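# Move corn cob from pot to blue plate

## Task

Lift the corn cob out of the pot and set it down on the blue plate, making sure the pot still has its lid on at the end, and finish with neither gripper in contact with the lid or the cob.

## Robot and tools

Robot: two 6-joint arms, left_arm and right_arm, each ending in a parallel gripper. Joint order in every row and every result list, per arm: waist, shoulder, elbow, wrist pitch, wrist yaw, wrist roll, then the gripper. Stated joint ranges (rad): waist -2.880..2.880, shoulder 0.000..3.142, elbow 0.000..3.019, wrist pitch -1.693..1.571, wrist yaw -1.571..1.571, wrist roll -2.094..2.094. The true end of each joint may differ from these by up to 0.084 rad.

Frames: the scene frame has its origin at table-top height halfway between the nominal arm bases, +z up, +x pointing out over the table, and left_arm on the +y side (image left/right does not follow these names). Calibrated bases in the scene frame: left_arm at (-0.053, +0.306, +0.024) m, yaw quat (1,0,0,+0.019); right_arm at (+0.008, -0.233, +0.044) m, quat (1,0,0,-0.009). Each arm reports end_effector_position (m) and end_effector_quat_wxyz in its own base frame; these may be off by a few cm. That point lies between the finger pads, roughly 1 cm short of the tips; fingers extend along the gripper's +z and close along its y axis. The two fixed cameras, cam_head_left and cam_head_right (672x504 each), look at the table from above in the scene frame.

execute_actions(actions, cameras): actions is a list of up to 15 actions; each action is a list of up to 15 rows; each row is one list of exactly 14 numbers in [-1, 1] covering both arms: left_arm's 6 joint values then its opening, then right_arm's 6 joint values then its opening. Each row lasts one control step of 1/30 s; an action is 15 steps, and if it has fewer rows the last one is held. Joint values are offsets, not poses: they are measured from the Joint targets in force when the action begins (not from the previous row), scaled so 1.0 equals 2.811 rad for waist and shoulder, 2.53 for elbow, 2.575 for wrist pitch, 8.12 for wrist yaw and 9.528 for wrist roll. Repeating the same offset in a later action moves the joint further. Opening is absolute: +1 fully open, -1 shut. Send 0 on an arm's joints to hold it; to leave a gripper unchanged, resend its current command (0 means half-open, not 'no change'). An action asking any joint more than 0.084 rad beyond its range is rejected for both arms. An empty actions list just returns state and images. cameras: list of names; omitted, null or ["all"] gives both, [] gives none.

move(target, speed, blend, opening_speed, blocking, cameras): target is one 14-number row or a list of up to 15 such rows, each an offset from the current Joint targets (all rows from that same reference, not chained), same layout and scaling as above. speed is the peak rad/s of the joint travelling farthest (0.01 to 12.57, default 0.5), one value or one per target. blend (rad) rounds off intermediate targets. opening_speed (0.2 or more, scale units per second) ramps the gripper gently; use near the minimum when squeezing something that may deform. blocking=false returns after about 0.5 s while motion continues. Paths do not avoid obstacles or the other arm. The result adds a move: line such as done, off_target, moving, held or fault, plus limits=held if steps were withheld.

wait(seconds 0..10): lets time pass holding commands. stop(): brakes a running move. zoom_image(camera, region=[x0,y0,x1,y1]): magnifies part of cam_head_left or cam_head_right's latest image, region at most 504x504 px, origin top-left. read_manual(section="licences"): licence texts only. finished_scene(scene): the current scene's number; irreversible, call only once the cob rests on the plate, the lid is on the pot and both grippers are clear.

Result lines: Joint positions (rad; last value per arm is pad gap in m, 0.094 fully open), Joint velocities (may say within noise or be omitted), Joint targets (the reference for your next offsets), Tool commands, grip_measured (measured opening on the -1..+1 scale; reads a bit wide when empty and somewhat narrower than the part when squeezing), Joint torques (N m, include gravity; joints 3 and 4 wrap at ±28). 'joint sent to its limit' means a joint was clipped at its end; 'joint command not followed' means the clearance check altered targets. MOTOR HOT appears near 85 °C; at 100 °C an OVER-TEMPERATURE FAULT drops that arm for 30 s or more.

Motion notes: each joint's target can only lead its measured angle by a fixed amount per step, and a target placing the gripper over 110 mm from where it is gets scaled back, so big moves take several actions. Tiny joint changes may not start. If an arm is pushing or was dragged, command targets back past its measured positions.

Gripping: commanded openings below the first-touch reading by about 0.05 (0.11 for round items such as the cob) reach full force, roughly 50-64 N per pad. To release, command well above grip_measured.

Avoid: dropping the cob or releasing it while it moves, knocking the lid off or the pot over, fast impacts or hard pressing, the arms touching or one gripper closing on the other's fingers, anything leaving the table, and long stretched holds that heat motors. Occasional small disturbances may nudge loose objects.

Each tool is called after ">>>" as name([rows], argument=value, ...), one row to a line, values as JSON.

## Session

>>> execute_actions(actions=[])

>>> zoom_image(camera="cam_head_left", region=[240, 190, 400, 330])

>>> zoom_image(camera="cam_head_right", region=[240, 190, 400, 330])

Scene clock: 0.00 s.
left_arm: end_effector_position=(+0.2885, -0.4621, +0.1358) grip_measured=+1.000 end_effector_quat_wxyz=(+0.444, -0.092, +0.864, -0.218) | right_arm: end_effector_position=(+0.5325, -0.2551, +0.0794) grip_measured=+1.000 end_effector_quat_wxyz=(+0.022, +0.915, +0.380, -0.137)
Joint positions: left_arm=[-1.221 1.554 0.886 -0.076 -0.717 -1.107 0.094] | right_arm=[-0.382 2.075 1.778 -1.442 0.223 1.991 0.094]
Joint velocities: within noise
Joint torques (N m): no reading
Motor temperatures (°C): left_arm=[29 34 35 27 28 25 28] | right_arm=[26 30 34 28 27 26 26]
Heat: left arm: hottest elbow 35 °C; right arm: hottest elbow 34 °C.
Joint targets: left_arm=[-1.221 1.555 0.906 -0.072 -0.717 -1.107] | right_arm=[-0.382 2.064 1.803 -1.442 0.223 1.991]
Tool commands: left_gripper/opening=+1.0 right_gripper/opening=+1.0

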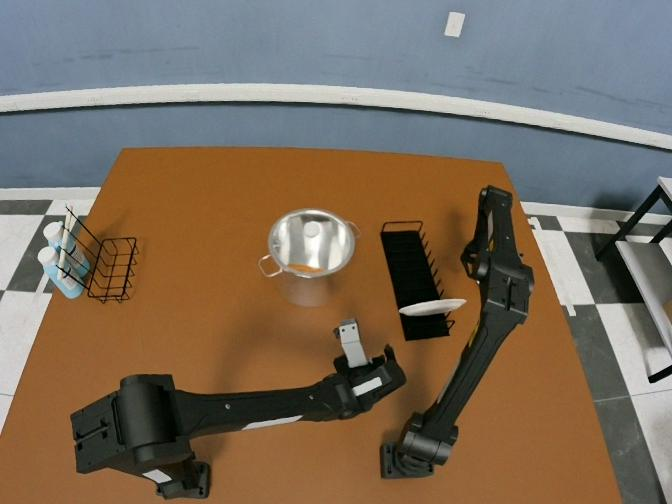

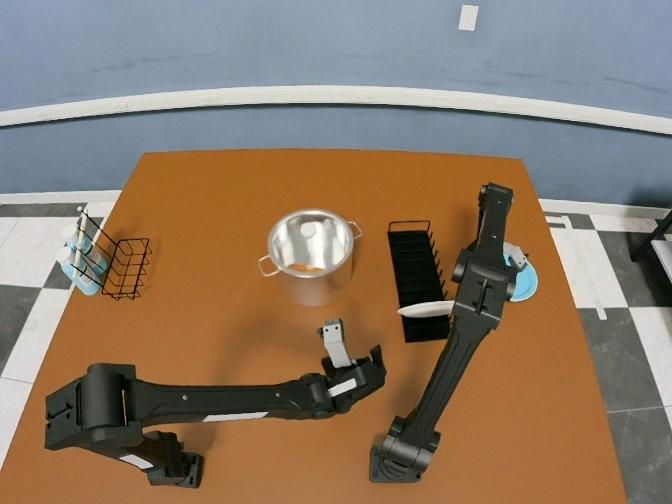

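Scaled by 3.150 (camera's finer frame: 960x720).

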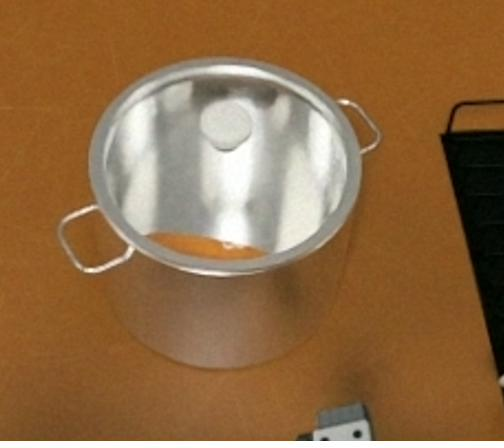

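Scaled by 3.150 (camera's finer frame: 960x720).

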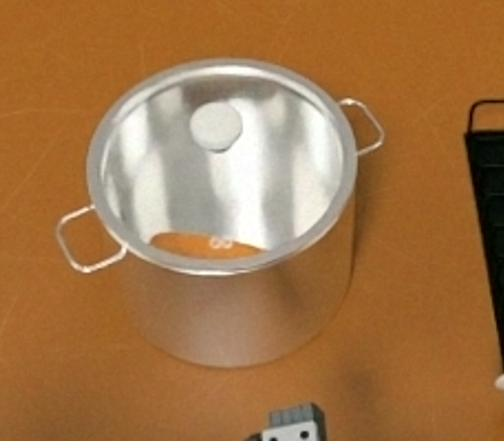

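>>> move([
  [0.1498,0.016,0.2348,-0.3216,0.0883,0.1162,1,0,-0.0925,0,0,0,0,0.45],
  [0.2561,0.1732,0.5466,-0.5685,0.0883,0.1162,1,0.0647,-0.0904,-0.0091,0.0171,-0.0505,-0.3255,0.45],
], speed=[0.8,1.3])

>>> zoom_image(camera="cam_head_left", region=[240, 150, 400, 290])

>>> zoom_image(camera="cam_head_right", region=[240, 150, 400, 290])

Scene clock: 32.43 s.
left_arm: end_effector_position=(+0.5963, -0.3311, +0.2881) grip_measured=+1.000 end_effector_quat_wxyz=(+0.127, +0.242, +0.961, -0.032) | right_arm: end_effector_position=(+0.5852, -0.0936, +0.2222) grip_measured=+0.452 end_effector_quat_wxyz=(+0.102, -0.432, +0.895, +0.037)
Joint positions: left_arm=[-0.507 2.013 2.229 -1.525 -0.003 -0.014 0.094] | right_arm=[-0.211 1.822 1.778 -1.41 -0.184 -1.099 0.068]
Joint torques (N m): left_arm=[-1.26 -16.91 14.45 0.66 0.12 0.22] | right_arm=[1.38 -17.9 7.49 1.02 -0.48 -0.18]
Heat: left arm: hottest elbow 39 °C; right arm: hottest elbow 35 °C.
Joint targets: left_arm=[-0.501 2.042 2.289 -1.536 0.000 0.000] | right_arm=[-0.199 1.810 1.780 -1.398 -0.187 -1.110]
move: off_target (left_arm); left_arm: the elbow is farthest, 0.059 rad from its target

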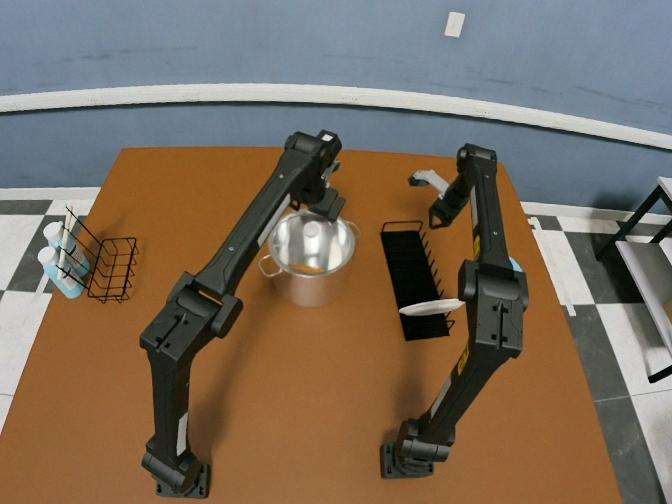

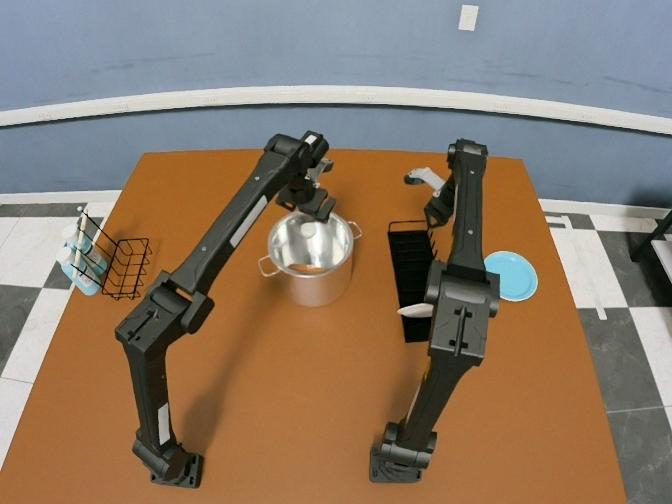

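Scaled by 3.150 (camera's finer frame: 960x720).

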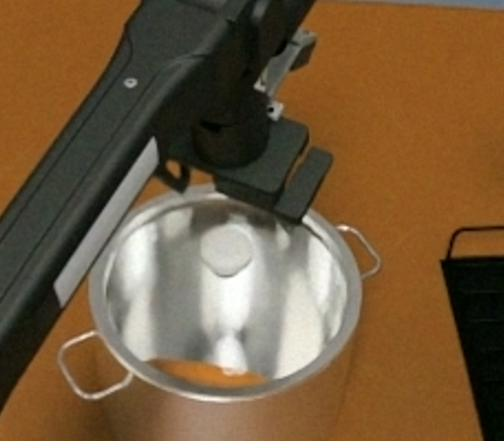

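Scaled by 3.150 (camera's finer frame: 960x720).

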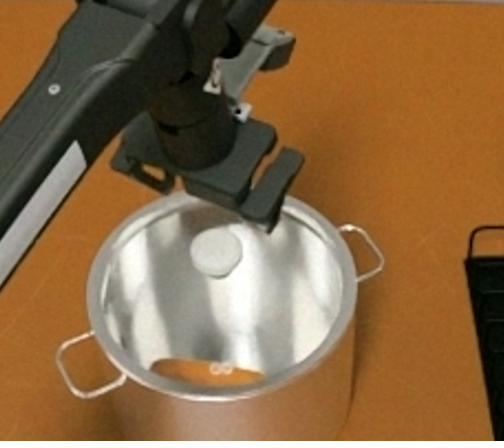

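>>> move(target=[0.0068,-0.0235,-0.1277,0.0994,0,0,1,0,0,0,0,0,0,0.45], speed=0.25)

>>> zoom_image(camera="cam_head_left", region=[240, 190, 400, 330])

Scene clock: 88.23 s.
left_arm: end_effector_position=(+0.6018, -0.3246, +0.2045) grip_measured=+1.000 end_effector_quat_wxyz=(+0.125, +0.237, +0.963, -0.031) | right_arm: end_effector_position=(+0.5853, -0.0936, +0.2223) grip_measured=+0.452 end_effector_quat_wxyz=(+0.102, -0.432, +0.895, +0.037)
Joint positions: left_arm=[-0.495 1.993 1.977 -1.296 -0.003 -0.012 0.094] | right_arm=[-0.211 1.822 1.778 -1.409 -0.184 -1.099 0.068]
Joint torques (N m): left_arm=[-0.21 -20.37 8.58 1.88 0.08 0.22] | right_arm=[1.44 -17.96 7.5 1.01 -0.47 -0.16]
Motor temperatures (°C): left_arm=[29 36 47 27 28 25 28] | right_arm=[26 35 37 28 27 26 25]
Heat: left arm: hottest elbow 47 °C; right arm: hottest elbow 37 °C.
Joint targets: left_arm=[-0.482 1.976 1.966 -1.280 0.000 0.000] | right_arm=[-0.199 1.810 1.780 -1.398 -0.187 -1.110]
move: done

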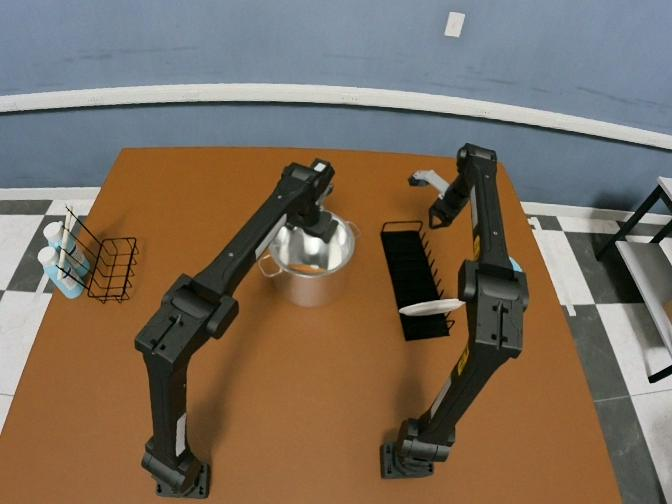

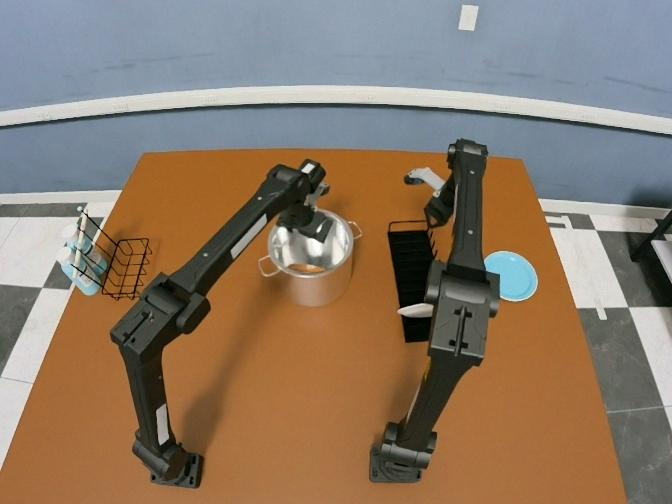

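Scaled by 3.150 (camera's finer frame: 960x720).

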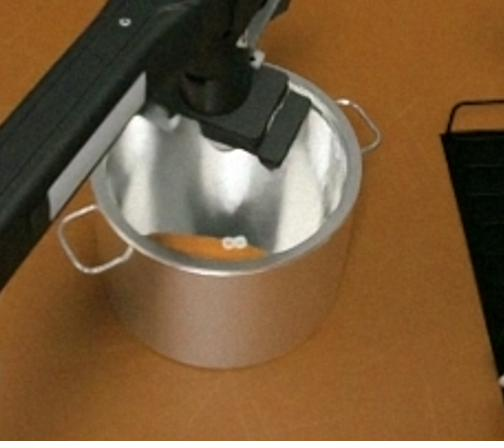

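>>> move(target=[0,0,0,0,0,0,-0.4,0,0,0,0,0,0,0.45], opening_speed=0.6, cameras=[])

Scene clock: 99.33 s.
left_arm: end_effector_position=(+0.6024, -0.3242, +0.2067) grip_measured=-0.097 end_effector_quat_wxyz=(+0.128, +0.236, +0.963, -0.031) | right_arm: end_effector_position=(+0.5853, -0.0936, +0.2223) grip_measured=+0.452 end_effector_quat_wxyz=(+0.102, -0.432, +0.895, +0.037)
Joint positions: left_arm=[-0.494 1.99 1.977 -1.293 -0.004 -0.012 0.042] | right_arm=[-0.211 1.822 1.778 -1.409 -0.184 -1.099 0.068]
Joint torques (N m): left_arm=[-0.5 -20.31 8.44 2.02 0.13 0.2] | right_arm=[1.38 -17.96 7.49 0.99 -0.47 -0.16]
Heat: left arm: hottest elbow 45 °C; right arm: hottest elbow 37 °C.
Joint targets: left_arm=[-0.482 1.976 1.966 -1.280 0.000 0.000] | right_arm=[-0.199 1.810 1.780 -1.398 -0.187 -1.110]
move: done

>>> move([
  [0,0.0149,0.1549,-0.1087,0,0,-0.4,0,0,0,0,0,0,0.45],
  [0.1715,0.0149,0.1549,-0.1087,0,0,-0.4,0,0,0,0,0,0,0.45],
], speed=[0.25,0.6])

>>> zoom_image(camera="cam_head_left", region=[255, 200, 365, 310])

Scene clock: 116.63 s.
left_arm: end_effector_position=(+0.6838, +0.0046, +0.2937) grip_measured=-0.098 end_effector_quat_wxyz=(+0.129, -0.009, +0.992, +0.001) | right_arm: end_effector_position=(+0.5853, -0.0936, +0.2223) grip_measured=+0.452 end_effector_quat_wxyz=(+0.102, -0.432, +0.895, +0.037)
Joint positions: left_arm=[0.007 2.029 2.27 -1.554 -0.003 -0.011 0.042] | right_arm=[-0.211 1.822 1.778 -1.409 -0.184 -1.099 0.068]
Joint torques (N m): left_arm=[-1.85 -20.01 16.83 0.87 0.12 0.2] | right_arm=[1.38 -17.9 7.47 1.01 -0.47 -0.16]
Heat: left arm: hottest elbow 45 °C; right arm: hottest elbow 37 °C.
Joint targets: left_arm=[0.001 2.018 2.357 -1.560 0.000 0.000] | right_arm=[-0.199 1.810 1.780 -1.398 -0.187 -1.110]
move: off_target (left_arm); left_arm: the elbow is farthest, 0.088 rad from its target

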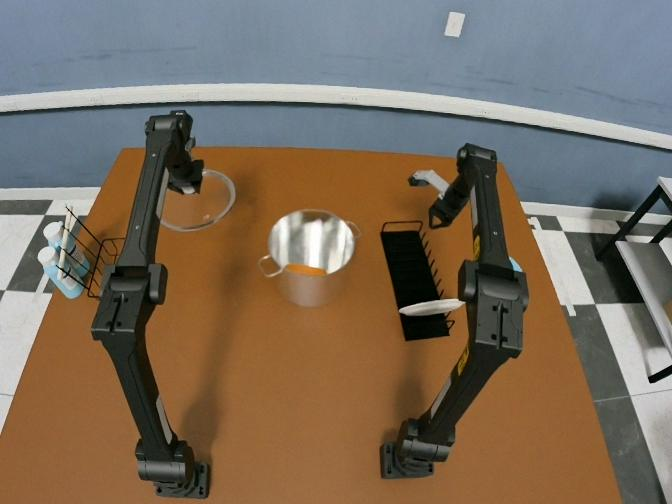

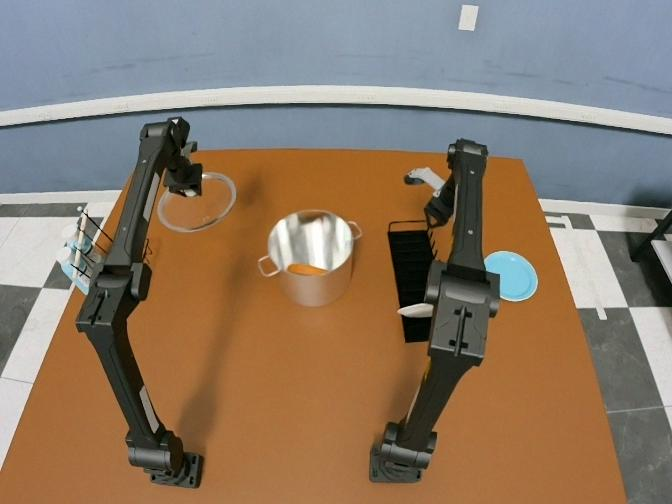

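Scaled by 4.582 (camera's finer frame: 960x720).

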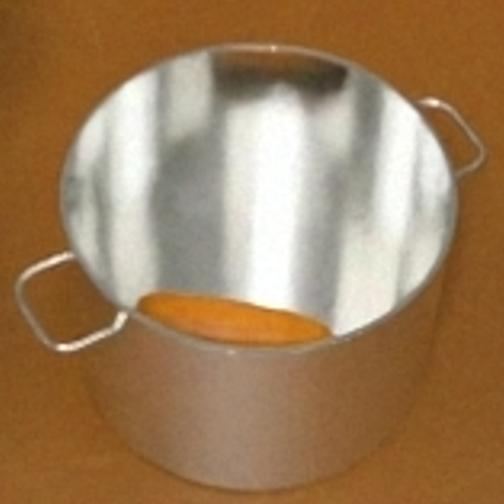

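>>> move(target=[0,0,0,0,0,0,-0.4,0.1836,0.0071,0,0,0,-0.0017,0.45], speed=0.6)

>>> zoom_image(camera="cam_head_right", region=[255, 190, 395, 310])

Scene clock: 147.50 s.
left_arm: end_effector_position=(+0.6838, +0.0046, +0.2937) grip_measured=-0.098 end_effector_quat_wxyz=(+0.129, -0.009, +0.992, +0.001) | right_arm: end_effector_position=(+0.5515, +0.2179, +0.2223) grip_measured=+0.452 end_effector_quat_wxyz=(+0.090, -0.659, +0.744, +0.063)
Joint positions: left_arm=[0.007 2.029 2.27 -1.554 -0.003 -0.011 0.042] | right_arm=[0.323 1.822 1.778 -1.408 -0.186 -1.116 0.068]
Joint torques (N m): left_arm=[-2.08 -20.42 17.02 0.79 0.1 0.15] | right_arm=[0.15 -16.32 7.5 0.95 -0.38 -0.16]
Motor temperatures (°C): left_arm=[29 37 55 27 28 25 29] | right_arm=[26 36 37 28 27 26 25]
Heat: left arm: hottest elbow 55 °C; right arm: hottest elbow 37 °C.
Joint targets: left_arm=[0.001 2.018 2.357 -1.560 0.000 0.000] | right_arm=[0.317 1.830 1.780 -1.398 -0.187 -1.126]
move: off_target (left_arm); left_arm: the elbow is farthest, 0.087 rad from its target

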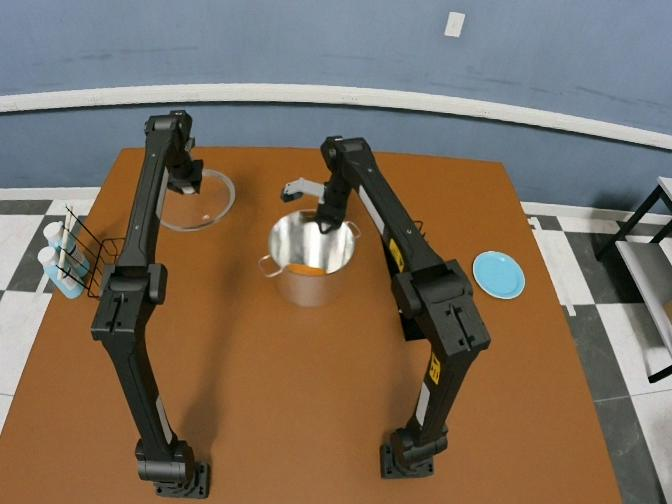

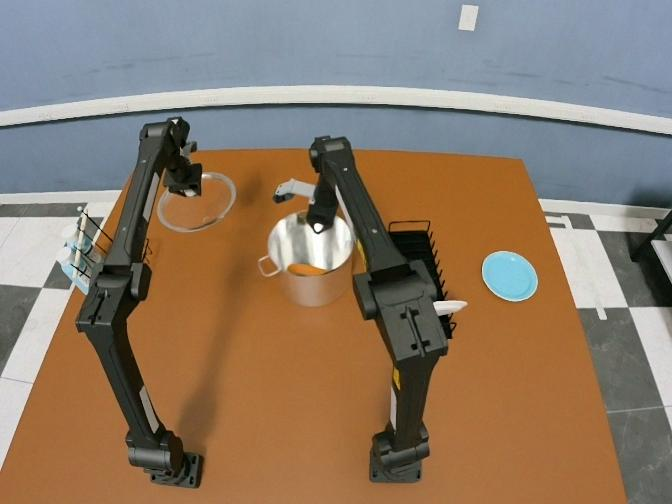

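Scaled by 3.600 (camera's finer frame: 960x720).

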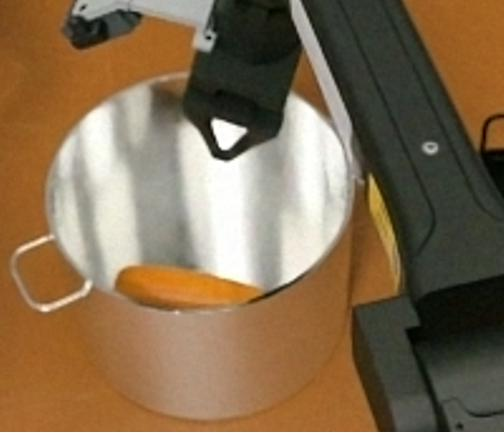

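>>> move([
  [0,0,0,0,0,0,-0.4,0.0006,0.0231,-0.1047,0.1111,0,0,0.45],
  [0,0,0,0,0,0,-0.4,0.0006,0.0530,-0.1352,0.1806,0,0,0.45],
], speed=[0.35,0.25])

>>> zoom_image(camera="cam_head_left", region=[255, 200, 365, 310])

>>> zoom_image(camera="cam_head_right", region=[255, 190, 395, 310])

Scene clock: 157.90 s.
left_arm: end_effector_position=(+0.6838, +0.0046, +0.2937) grip_measured=-0.098 end_effector_quat_wxyz=(+0.129, -0.009, +0.992, +0.001) | right_arm: end_effector_position=(+0.5438, +0.2154, +0.0150) grip_measured=+0.452 end_effector_quat_wxyz=(+0.078, -0.659, +0.745, +0.068)
Joint positions: left_arm=[0.007 2.029 2.27 -1.554 -0.003 -0.011 0.042] | right_arm=[0.323 1.976 1.44 -0.944 -0.186 -1.116 0.068]
Joint torques (N m): left_arm=[-1.85 -20.42 16.76 1.07 0.06 0.17] | right_arm=[0.21 -17.26 6.11 0.95 -0.38 -0.16]
Motor temperatures (°C): left_arm=[29 38 57 27 28 25 29] | right_arm=[26 35 37 28 27 26 25]
Heat: left arm: hottest elbow 57 °C; right arm: hottest elbow 37 °C.
Joint targets: left_arm=[0.001 2.018 2.357 -1.560 0.000 0.000] | right_arm=[0.318 1.979 1.438 -0.933 -0.187 -1.126]
move: off_target (left_arm); left_arm: the elbow is farthest, 0.087 rad from its target

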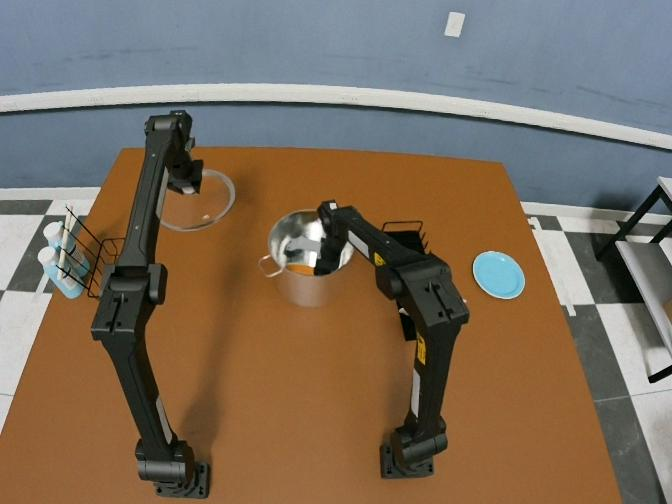

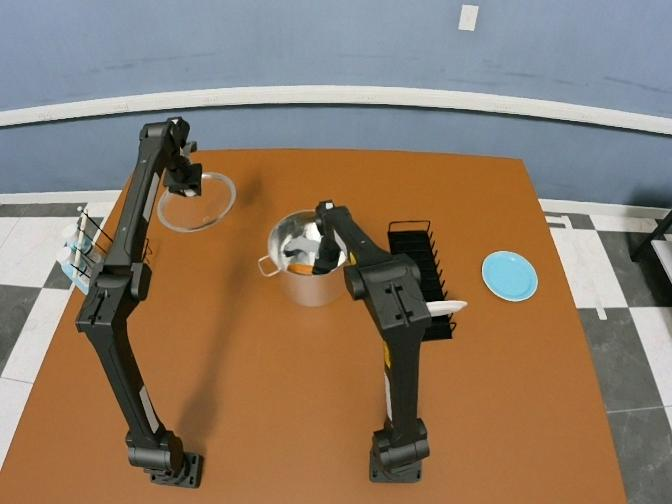

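Scaled by 4.582 (camera's finer frame: 960x720).

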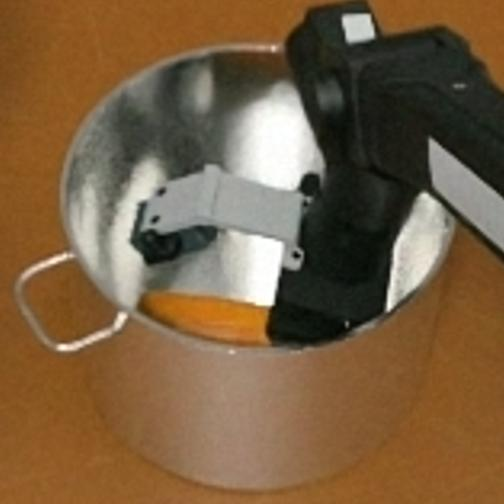

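Scaled by 3.600 (camera's finer frame: 960x720).

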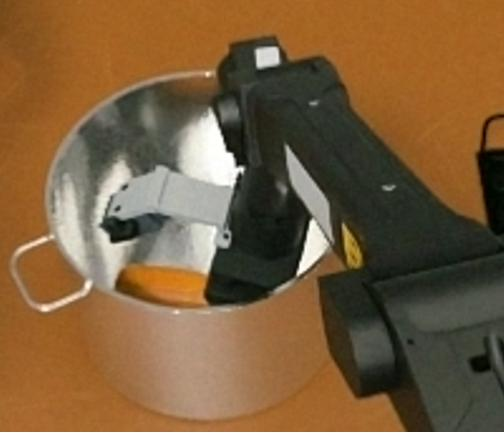

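>>> move([
  [0,0,0,0,0,0,-0.4,0,0.0139,-0.0091,0.0229,0,0,0.45],
  [0,0,0,0,0,0,-0.4,0,0.0139,-0.0091,0.0229,0,0,-0.4],
], speed=0.12, opening_speed=0.4, cameras=[])

>>> wait(seconds=0)

Scene clock: 167.70 s.
left_arm: end_effector_position=(+0.6838, +0.0046, +0.2937) grip_measured=-0.098 end_effector_quat_wxyz=(+0.129, -0.009, +0.992, +0.001) | right_arm: end_effector_position=(+0.5433, +0.2152, -0.0130) grip_measured=-0.195 end_effector_quat_wxyz=(+0.077, -0.659, +0.745, +0.068)
Joint positions: left_arm=[0.007 2.029 2.27 -1.554 -0.003 -0.011 0.042] | right_arm=[0.323 2.014 1.418 -0.884 -0.186 -1.116 0.038]
Joint torques (N m): left_arm=[-2.02 -20.42 16.9 0.87 0.07 0.19] | right_arm=[0.21 -17.32 5.86 0.88 -0.38 -0.16]
Motor temperatures (°C): left_arm=[29 38 59 27 28 25 29] | right_arm=[26 35 37 28 27 26 25]
Heat: left arm: hottest elbow 59 °C; right arm: hottest elbow 37 °C.
Joint targets: left_arm=[0.001 2.018 2.357 -1.560 0.000 0.000] | right_arm=[0.318 2.018 1.415 -0.874 -0.187 -1.126]
move: off_target (left_arm); left_arm: the elbow is farthest, 0.087 rad from its target

Scene clock: 167.70 s.
left_arm: end_effector_position=(+0.6838, +0.0046, +0.2937) grip_measured=-0.098 end_effector_quat_wxyz=(+0.129, -0.009, +0.992, +0.001) | right_arm: end_effector_position=(+0.5433, +0.2152, -0.0130) grip_measured=-0.195 end_effector_quat_wxyz=(+0.077, -0.659, +0.745, +0.068)
Joint positions: left_arm=[0.007 2.029 2.27 -1.554 -0.003 -0.011 0.042] | right_arm=[0.323 2.014 1.418 -0.884 -0.186 -1.116 0.038]
Joint torques (N m): left_arm=[-2.02 -20.42 16.9 0.87 0.07 0.19] | right_arm=[0.21 -17.32 5.86 0.88 -0.38 -0.16]
Motor temperatures (°C): left_arm=[29 38 59 27 28 25 29] | right_arm=[26 35 37 28 27 26 25]
Heat: left arm: hottest elbow 59 °C; right arm: hottest elbow 37 °C.
Joint targets: left_arm=[0.001 2.018 2.357 -1.560 0.000 0.000] | right_arm=[0.318 2.018 1.415 -0.874 -0.187 -1.126]
Tool commands: left_gripper/opening=-0.4 right_gripper/opening=-0.4

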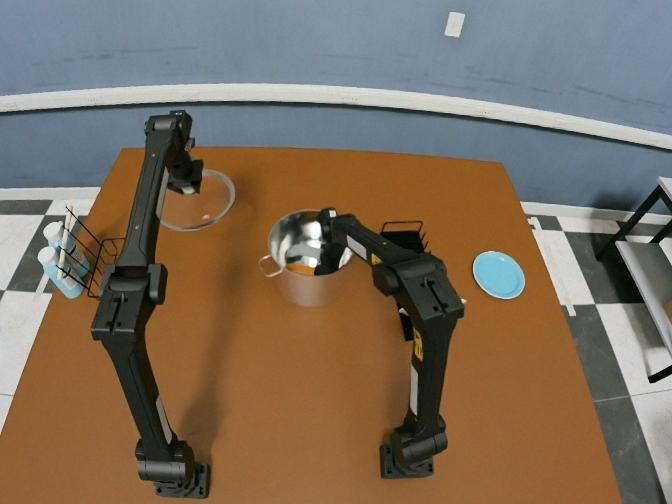

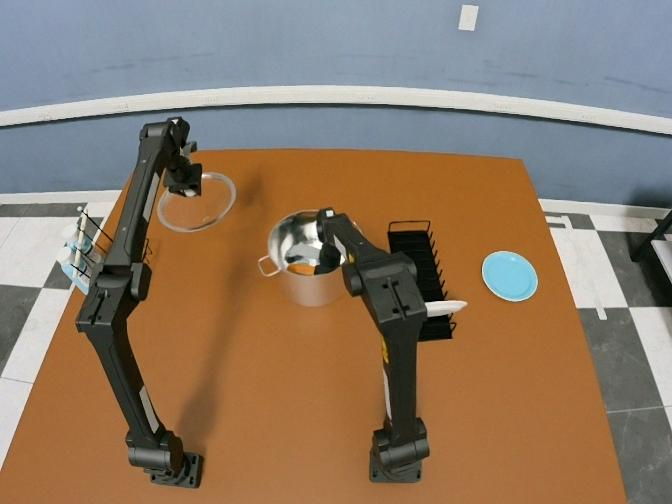

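>>> zoom_image(camera="cam_head_left", region=[275, 230, 355, 290])

>>> zoom_image(camera="cam_head_right", region=[275, 230, 355, 290])

Scaled by 6.300 (camera's finer frame: 960x720).

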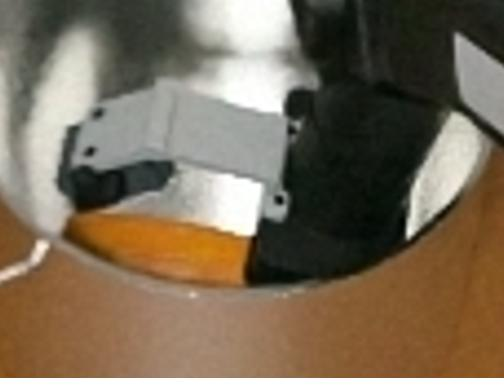

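Scaled by 6.300 (camera's finer frame: 960x720).

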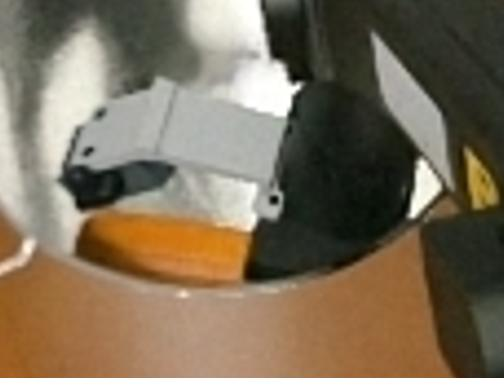

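>>> move([
  [0,0,0,0,0,0,-0.4,0,0,0,0,0,0,0.45],
  [0,0,0,0,0,0,-0.4,0.0060,-0.0224,0.0494,-0.0470,0,0.0021,0.45],
], speed=0.2, opening_speed=0.8, cameras=[])

>>> wait(seconds=0)

>>> zoom_image(camera="cam_head_left", region=[265, 210, 365, 290])

Scene clock: 208.93 s.
left_arm: end_effector_position=(+0.6838, +0.0046, +0.2937) grip_measured=-0.098 end_effector_quat_wxyz=(+0.129, -0.009, +0.992, +0.001) | right_arm: end_effector_position=(+0.5555, +0.2193, +0.0345) grip_measured=+0.448 end_effector_quat_wxyz=(+0.083, -0.659, +0.745, +0.066)
Joint positions: left_arm=[0.007 2.029 2.27 -1.554 -0.003 -0.011 0.042] | right_arm=[0.323 1.973 1.493 -0.988 -0.186 -1.116 0.068]
Joint torques (N m): left_arm=[-2.43 -20.6 16.75 0.99 0.07 0.18] | right_arm=[1.44 -19.19 9.98 0.21 -0.38 0.04]
Motor temperatures (°C): left_arm=[29 38 63 27 28 25 30] | right_arm=[26 36 37 28 27 26 26]
Heat: left arm: hottest elbow 63 °C; right arm: hottest elbow 37 °C.
Joint targets: left_arm=[0.001 2.018 2.357 -1.560 0.000 0.000] | right_arm=[0.335 1.955 1.540 -0.995 -0.187 -1.106]
move: off_target (left_arm, right_arm); left_arm: the elbow is farthest, 0.087 rad from its target; right_arm: the elbow is farthest, 0.047 rad from its target

Scene clock: 208.93 s.
left_arm: end_effector_position=(+0.6838, +0.0046, +0.2937) grip_measured=-0.098 end_effector_quat_wxyz=(+0.129, -0.009, +0.992, +0.001) | right_arm: end_effector_position=(+0.5555, +0.2193, +0.0345) grip_measured=+0.448 end_effector_quat_wxyz=(+0.083, -0.659, +0.745, +0.066)
Joint positions: left_arm=[0.007 2.029 2.27 -1.554 -0.003 -0.011 0.042] | right_arm=[0.323 1.973 1.493 -0.988 -0.186 -1.116 0.068]
Joint torques (N m): left_arm=[-2.43 -20.6 16.75 0.99 0.07 0.18] | right_arm=[1.44 -19.19 9.98 0.21 -0.38 0.04]
Motor temperatures (°C): left_arm=[29 38 63 27 28 25 30] | right_arm=[26 36 37 28 27 26 26]
Heat: left arm: hottest elbow 63 °C; right arm: hottest elbow 37 °C.
Joint targets: left_arm=[0.001 2.018 2.357 -1.560 0.000 0.000] | right_arm=[0.335 1.955 1.540 -0.995 -0.187 -1.106]
Tool commands: left_gripper/opening=-0.4 right_gripper/opening=+0.45

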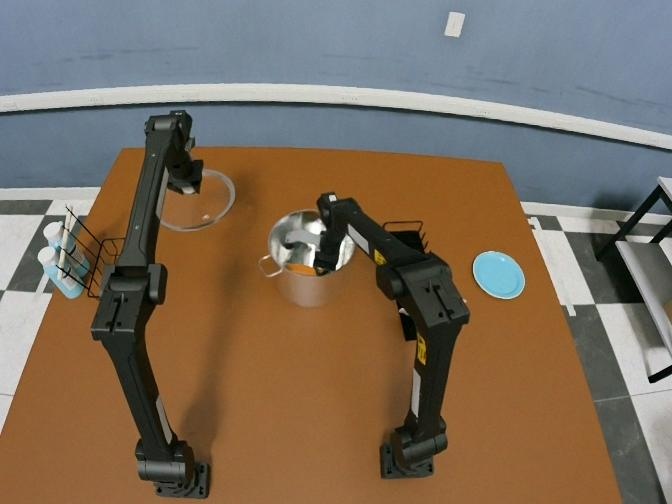

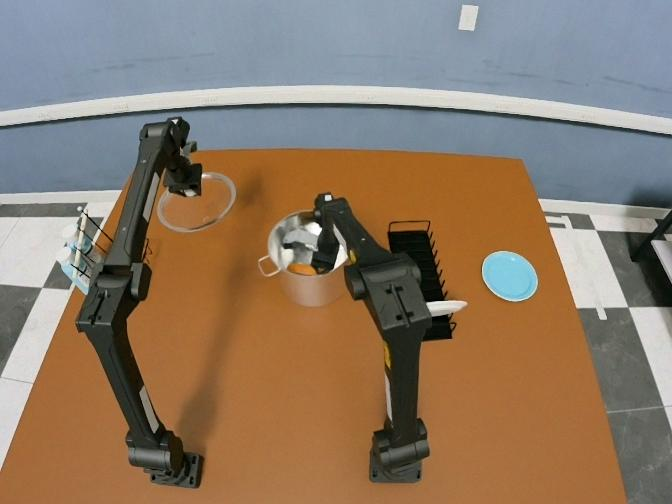

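Scaled by 5.040 (camera's finer frame: 960x720).

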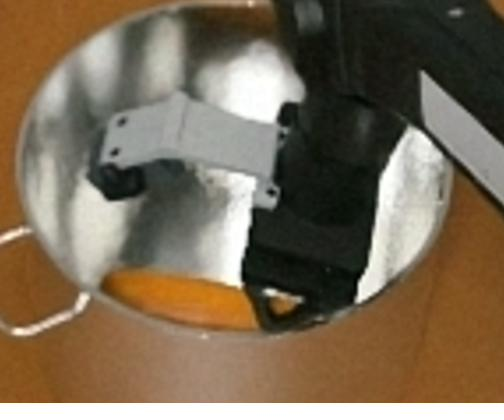

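>>> move(target=[0,0,0,0,0,0,-0.4,0.0087,0,0,0,0,0.0012,0.45], speed=0.5, cameras=[])

Scene clock: 217.13 s.
left_arm: end_effector_position=(+0.6838, +0.0046, +0.2937) grip_measured=-0.098 end_effector_quat_wxyz=(+0.129, -0.009, +0.992, +0.001) | right_arm: end_effector_position=(+0.5497, +0.2334, +0.0345) grip_measured=+0.448 end_effector_quat_wxyz=(+0.082, -0.665, +0.740, +0.067)
Joint positions: left_arm=[0.007 2.029 2.27 -1.554 -0.003 -0.011 0.042] | right_arm=[0.349 1.973 1.493 -0.988 -0.186 -1.105 0.068]
Joint torques (N m): left_arm=[-2.37 -20.48 16.94 0.95 0.05 0.18] | right_arm=[1.38 -19.19 9.99 0.23 -0.38 0.05]
Motor temperatures (°C): left_arm=[29 38 63 27 28 25 30] | right_arm=[26 36 38 28 27 26 26]
Heat: left arm: hottest elbow 63 °C; right arm: hottest elbow 38 °C.
Joint targets: left_arm=[0.001 2.018 2.357 -1.560 0.000 0.000] | right_arm=[0.360 1.955 1.540 -0.995 -0.187 -1.095]
move: off_target (left_arm, right_arm); left_arm: the elbow is farthest, 0.087 rad from its target; right_arm: the elbow is farthest, 0.047 rad from its target

>>> move([
  [0,0,0,0,0,0,-0.4,0,0.0288,-0.0372,0.0419,0,0,0.45],
  [0,0,0,0,0,0,-0.4,0,0.0288,-0.0372,0.0419,0,0,-0.4],
], speed=0.15, opening_speed=0.4, cameras=[])

>>> wait(seconds=0, cameras=["cam_head_left"])

>>> zoom_image(camera="cam_head_left", region=[265, 210, 365, 290])

Scene clock: 228.17 s.
left_arm: end_effector_position=(+0.6838, +0.0046, +0.2937) grip_measured=-0.098 end_effector_quat_wxyz=(+0.129, -0.009, +0.992, +0.001) | right_arm: end_effector_position=(+0.5441, +0.2314, -0.0160) grip_measured=-0.070 end_effector_quat_wxyz=(+0.073, -0.664, +0.741, +0.071)
Joint positions: left_arm=[0.007 2.029 2.27 -1.554 -0.003 -0.011 0.042] | right_arm=[0.349 2.036 1.447 -0.897 -0.186 -1.104 0.044]
Joint torques (N m): left_arm=[-1.9 -20.31 16.9 0.99 0.11 0.15] | right_arm=[1.32 -17.96 6 0.87 -0.38 0.04]
Motor temperatures (°C): left_arm=[29 38 64 27 28 25 30] | right_arm=[26 35 38 28 27 26 26]
Heat: left arm: hottest elbow 64 °C; right arm: hottest elbow 38 °C.
Joint targets: left_arm=[0.001 2.018 2.357 -1.560 0.000 0.000] | right_arm=[0.360 2.036 1.446 -0.888 -0.187 -1.095]
move: off_target (left_arm); left_arm: the elbow is farthest, 0.087 rad from its target

Scene clock: 228.17 s.
left_arm: end_effector_position=(+0.6838, +0.0046, +0.2937) grip_measured=-0.098 end_effector_quat_wxyz=(+0.129, -0.009, +0.992, +0.001) | right_arm: end_effector_position=(+0.5441, +0.2314, -0.0160) grip_measured=-0.070 end_effector_quat_wxyz=(+0.073, -0.664, +0.741, +0.071)
Joint positions: left_arm=[0.007 2.029 2.27 -1.554 -0.003 -0.011 0.042] | right_arm=[0.349 2.036 1.447 -0.897 -0.186 -1.104 0.044]
Joint torques (N m): left_arm=[-1.9 -20.31 16.9 0.99 0.11 0.15] | right_arm=[1.32 -17.96 6 0.87 -0.38 0.04]
Motor temperatures (°C): left_arm=[29 38 64 27 28 25 30] | right_arm=[26 35 38 28 27 26 26]
Heat: left arm: hottest elbow 64 °C; right arm: hottest elbow 38 °C.
Joint targets: left_arm=[0.001 2.018 2.357 -1.560 0.000 0.000] | right_arm=[0.360 2.036 1.446 -0.888 -0.187 -1.095]
Tool commands: left_gripper/opening=-0.4 right_gripper/opening=-0.4

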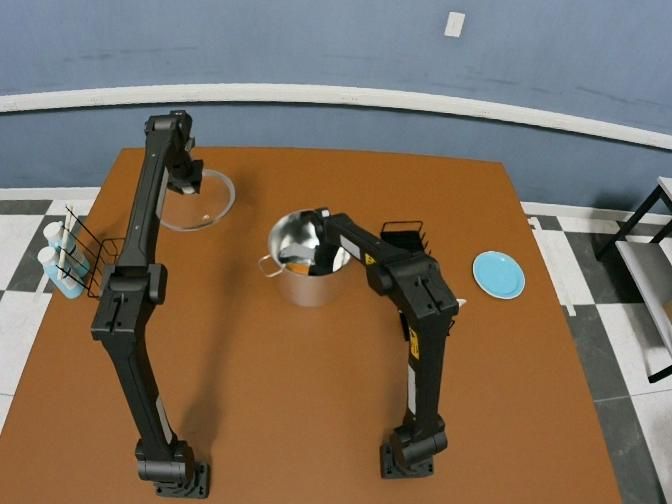

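Scaled by 5.040 (camera's finer frame: 960x720).

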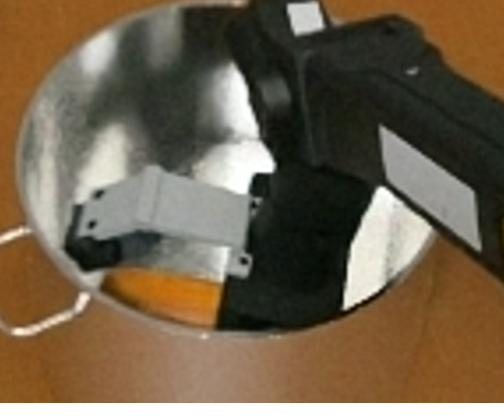

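>>> move([
  [0,0,0,0,0,0,-0.4,0,-0.0562,0.0609,-0.0990,0,0,-0.4],
  [0,0,0,0,0,0,-0.4,0,-0.0811,0.1518,-0.2039,0,0,-0.4],
], speed=0.35)

>>> zoom_image(camera="cam_head_left", region=[265, 190, 365, 290])

Scene clock: 240.60 s.
left_arm: end_effector_position=(+0.6838, +0.0046, +0.2937) grip_measured=-0.098 end_effector_quat_wxyz=(+0.129, -0.009, +0.992, +0.001) | right_arm: end_effector_position=(+0.5443, +0.2312, +0.2095) grip_measured=-0.070 end_effector_quat_wxyz=(+0.077, -0.663, +0.741, +0.068)
Joint positions: left_arm=[0.007 2.029 2.27 -1.554 -0.003 -0.011 0.042] | right_arm=[0.349 1.836 1.766 -1.407 -0.185 -1.102 0.044]
Joint torques (N m): left_arm=[-2.26 -20.6 16.81 0.88 0.06 0.18] | right_arm=[1.32 -19.49 12.01 0.27 -0.45 0.02]
Motor temperatures (°C): left_arm=[29 38 65 27 28 25 30] | right_arm=[26 35 38 28 27 26 26]
Heat: left arm: hottest elbow 65 °C; right arm: hottest elbow 38 °C.
Joint targets: left_arm=[0.001 2.018 2.357 -1.560 0.000 0.000] | right_arm=[0.360 1.808 1.830 -1.413 -0.187 -1.095]
move: off_target (left_arm, right_arm); left_arm: the elbow is farthest, 0.087 rad from its target; right_arm: the elbow is farthest, 0.064 rad from its target

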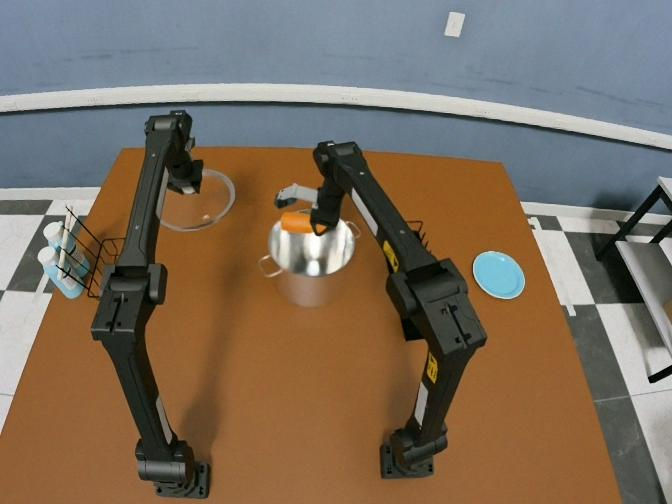

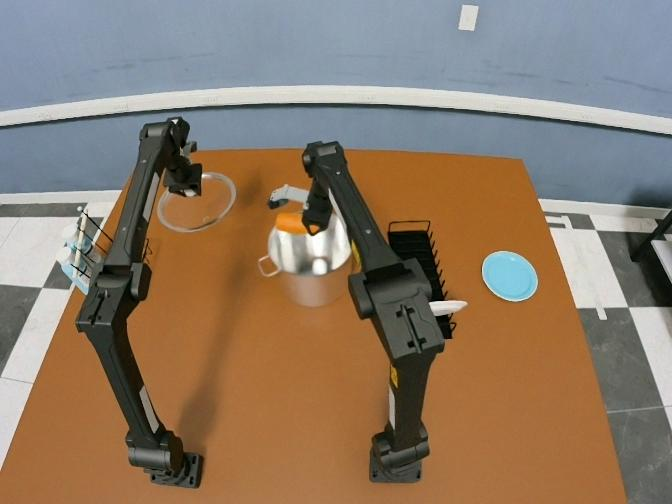

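Scaled by 5.040 (camera's finer frame: 960x720).

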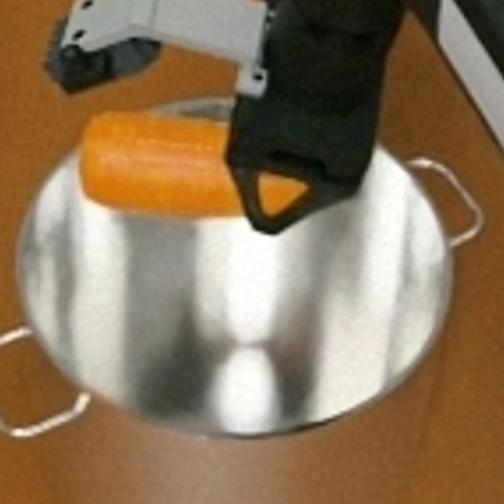

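>>> move([
  [0,0,0,0,0,0,-0.4,-0.3732,0,0,0,0,0,-0.4],
  [0,0,0,0,0,0,-0.4,-0.3732,0.1194,0.0198,0.1060,0,0,-0.4],
], speed=[0.7,0.4])

>>> zoom_image(camera="cam_head_left", region=[440, 220, 540, 320])

>>> zoom_image(camera="cam_head_right", region=[450, 220, 550, 320])

Scene clock: 267.60 s.
left_arm: end_effector_position=(+0.6838, +0.0046, +0.2937) grip_measured=-0.098 end_effector_quat_wxyz=(+0.129, -0.009, +0.992, +0.001) | right_arm: end_effector_position=(+0.5284, -0.4060, +0.0324) grip_measured=-0.070 end_effector_quat_wxyz=(+0.093, -0.201, +0.975, +0.030)
Joint positions: left_arm=[0.007 2.029 2.27 -1.554 -0.003 -0.011 0.042] | right_arm=[-0.701 2.165 1.815 -1.151 -0.182 -1.102 0.044]
Joint torques (N m): left_arm=[-2.14 -20.01 16.94 0.98 0.09 0.17] | right_arm=[1.38 -22.24 11.7 0.92 -0.56 0.01]
Motor temperatures (°C): left_arm=[29 38 66 27 28 25 30] | right_arm=[26 36 41 28 27 26 27]
Heat: left arm: hottest elbow 66 °C; right arm: hottest elbow 41 °C.
Joint targets: left_arm=[0.001 2.018 2.357 -1.560 0.000 0.000] | right_arm=[-0.690 2.144 1.880 -1.139 -0.187 -1.095]
move: off_target (left_arm, right_arm); left_arm: the elbow is farthest, 0.087 rad from its target; right_arm: the elbow is farthest, 0.065 rad from its target

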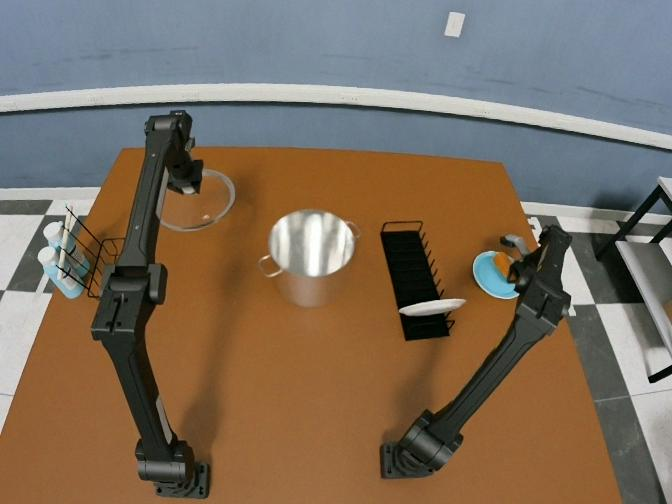

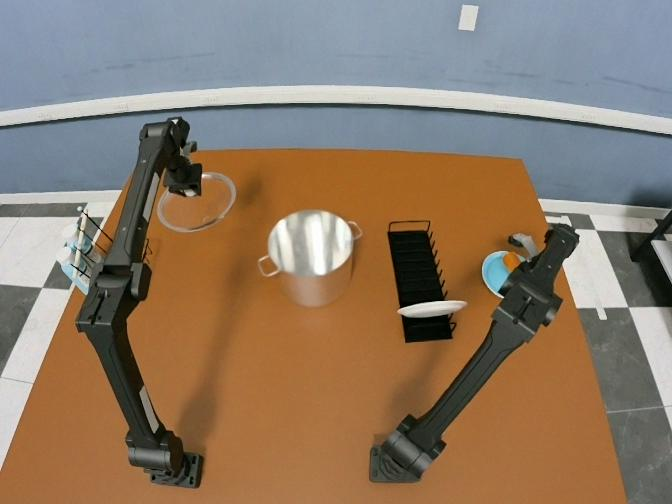

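Scaled by 5.040 (camera's finer frame: 960x720).

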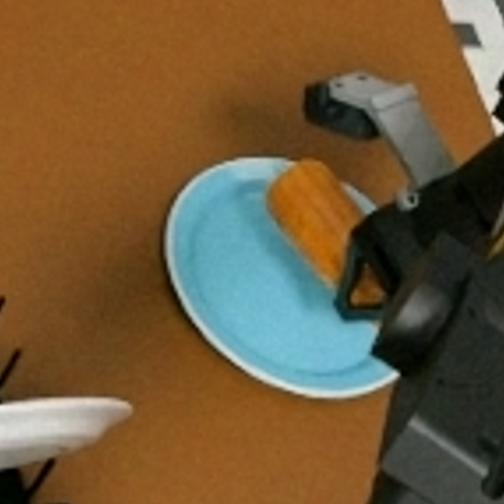

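Scaled by 5.040 (camera's finer frame: 960x720).

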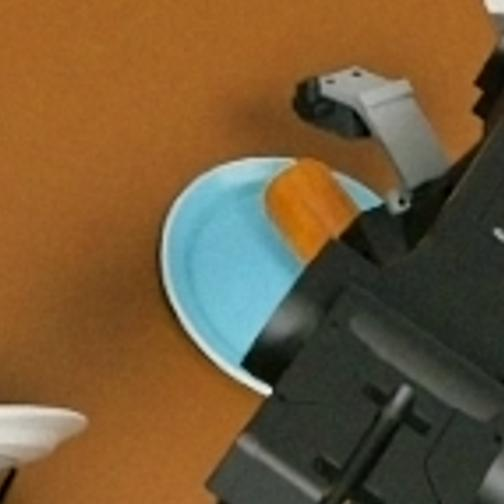

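>>> move([
  [0,0,0,0,0,0,-0.4,0,0.0160,-0.0443,0.0361,0,0,-0.4],
  [0,0,0,0,0,0,-0.4,0,0.0199,-0.0466,0.0412,0,0,-0.4],
], speed=[0.2,0.08])

>>> zoom_image(camera="cam_head_left", region=[460, 230, 540, 310])

Scene clock: 286.47 s.
left_arm: end_effector_position=(+0.6838, +0.0046, +0.2937) grip_measured=-0.098 end_effector_quat_wxyz=(+0.129, -0.009, +0.992, +0.001) | right_arm: end_effector_position=(+0.5285, -0.4049, -0.0122) grip_measured=-0.071 end_effector_quat_wxyz=(+0.098, -0.202, +0.974, +0.027)
Joint positions: left_arm=[0.007 2.029 2.27 -1.554 -0.003 -0.011 0.042] | right_arm=[-0.701 2.207 1.761 -1.046 -0.188 -1.102 0.044]
Joint torques (N m): left_arm=[-2.49 -19.9 16.76 0.95 0.11 0.18] | right_arm=[1.38 -21.13 6.65 0.99 -0.31 0.02]
Motor temperatures (°C): left_arm=[29 38 67 27 28 25 30] | right_arm=[26 35 43 28 27 26 27]
Heat: left arm: hottest elbow 67 °C; right arm: hottest elbow 43 °C.
Joint targets: left_arm=[0.001 2.018 2.357 -1.560 0.000 0.000] | right_arm=[-0.690 2.199 1.762 -1.033 -0.187 -1.094]
move: off_target (left_arm); left_arm: the elbow is farthest, 0.087 rad from its target

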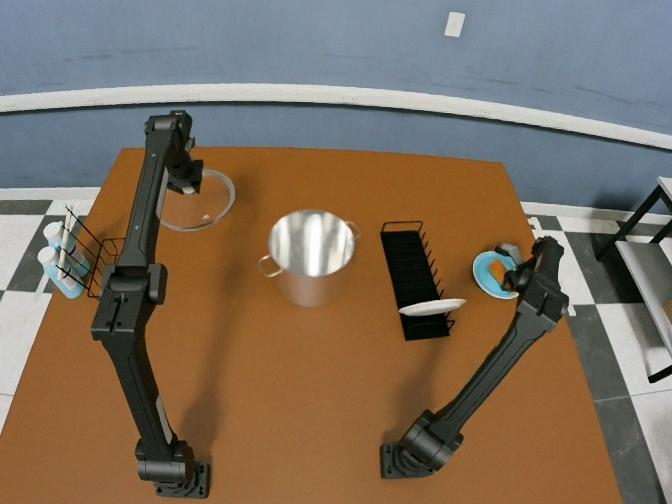

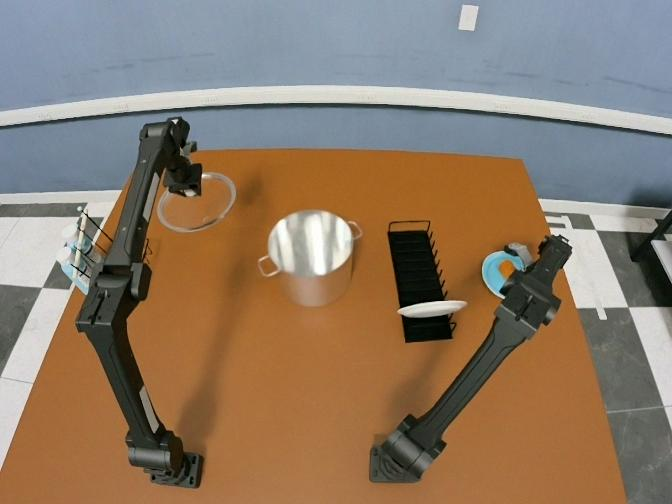

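Scaled by 6.300 (camera's finer frame: 960x720).

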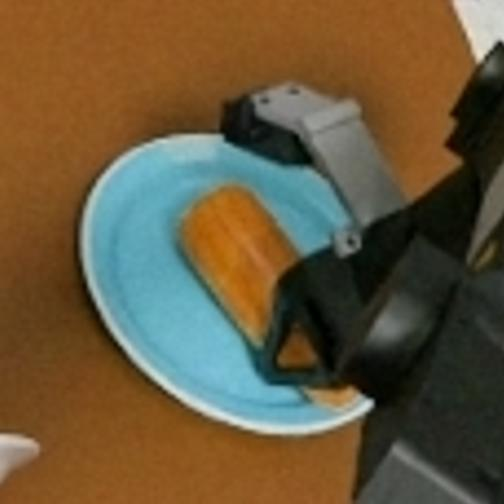

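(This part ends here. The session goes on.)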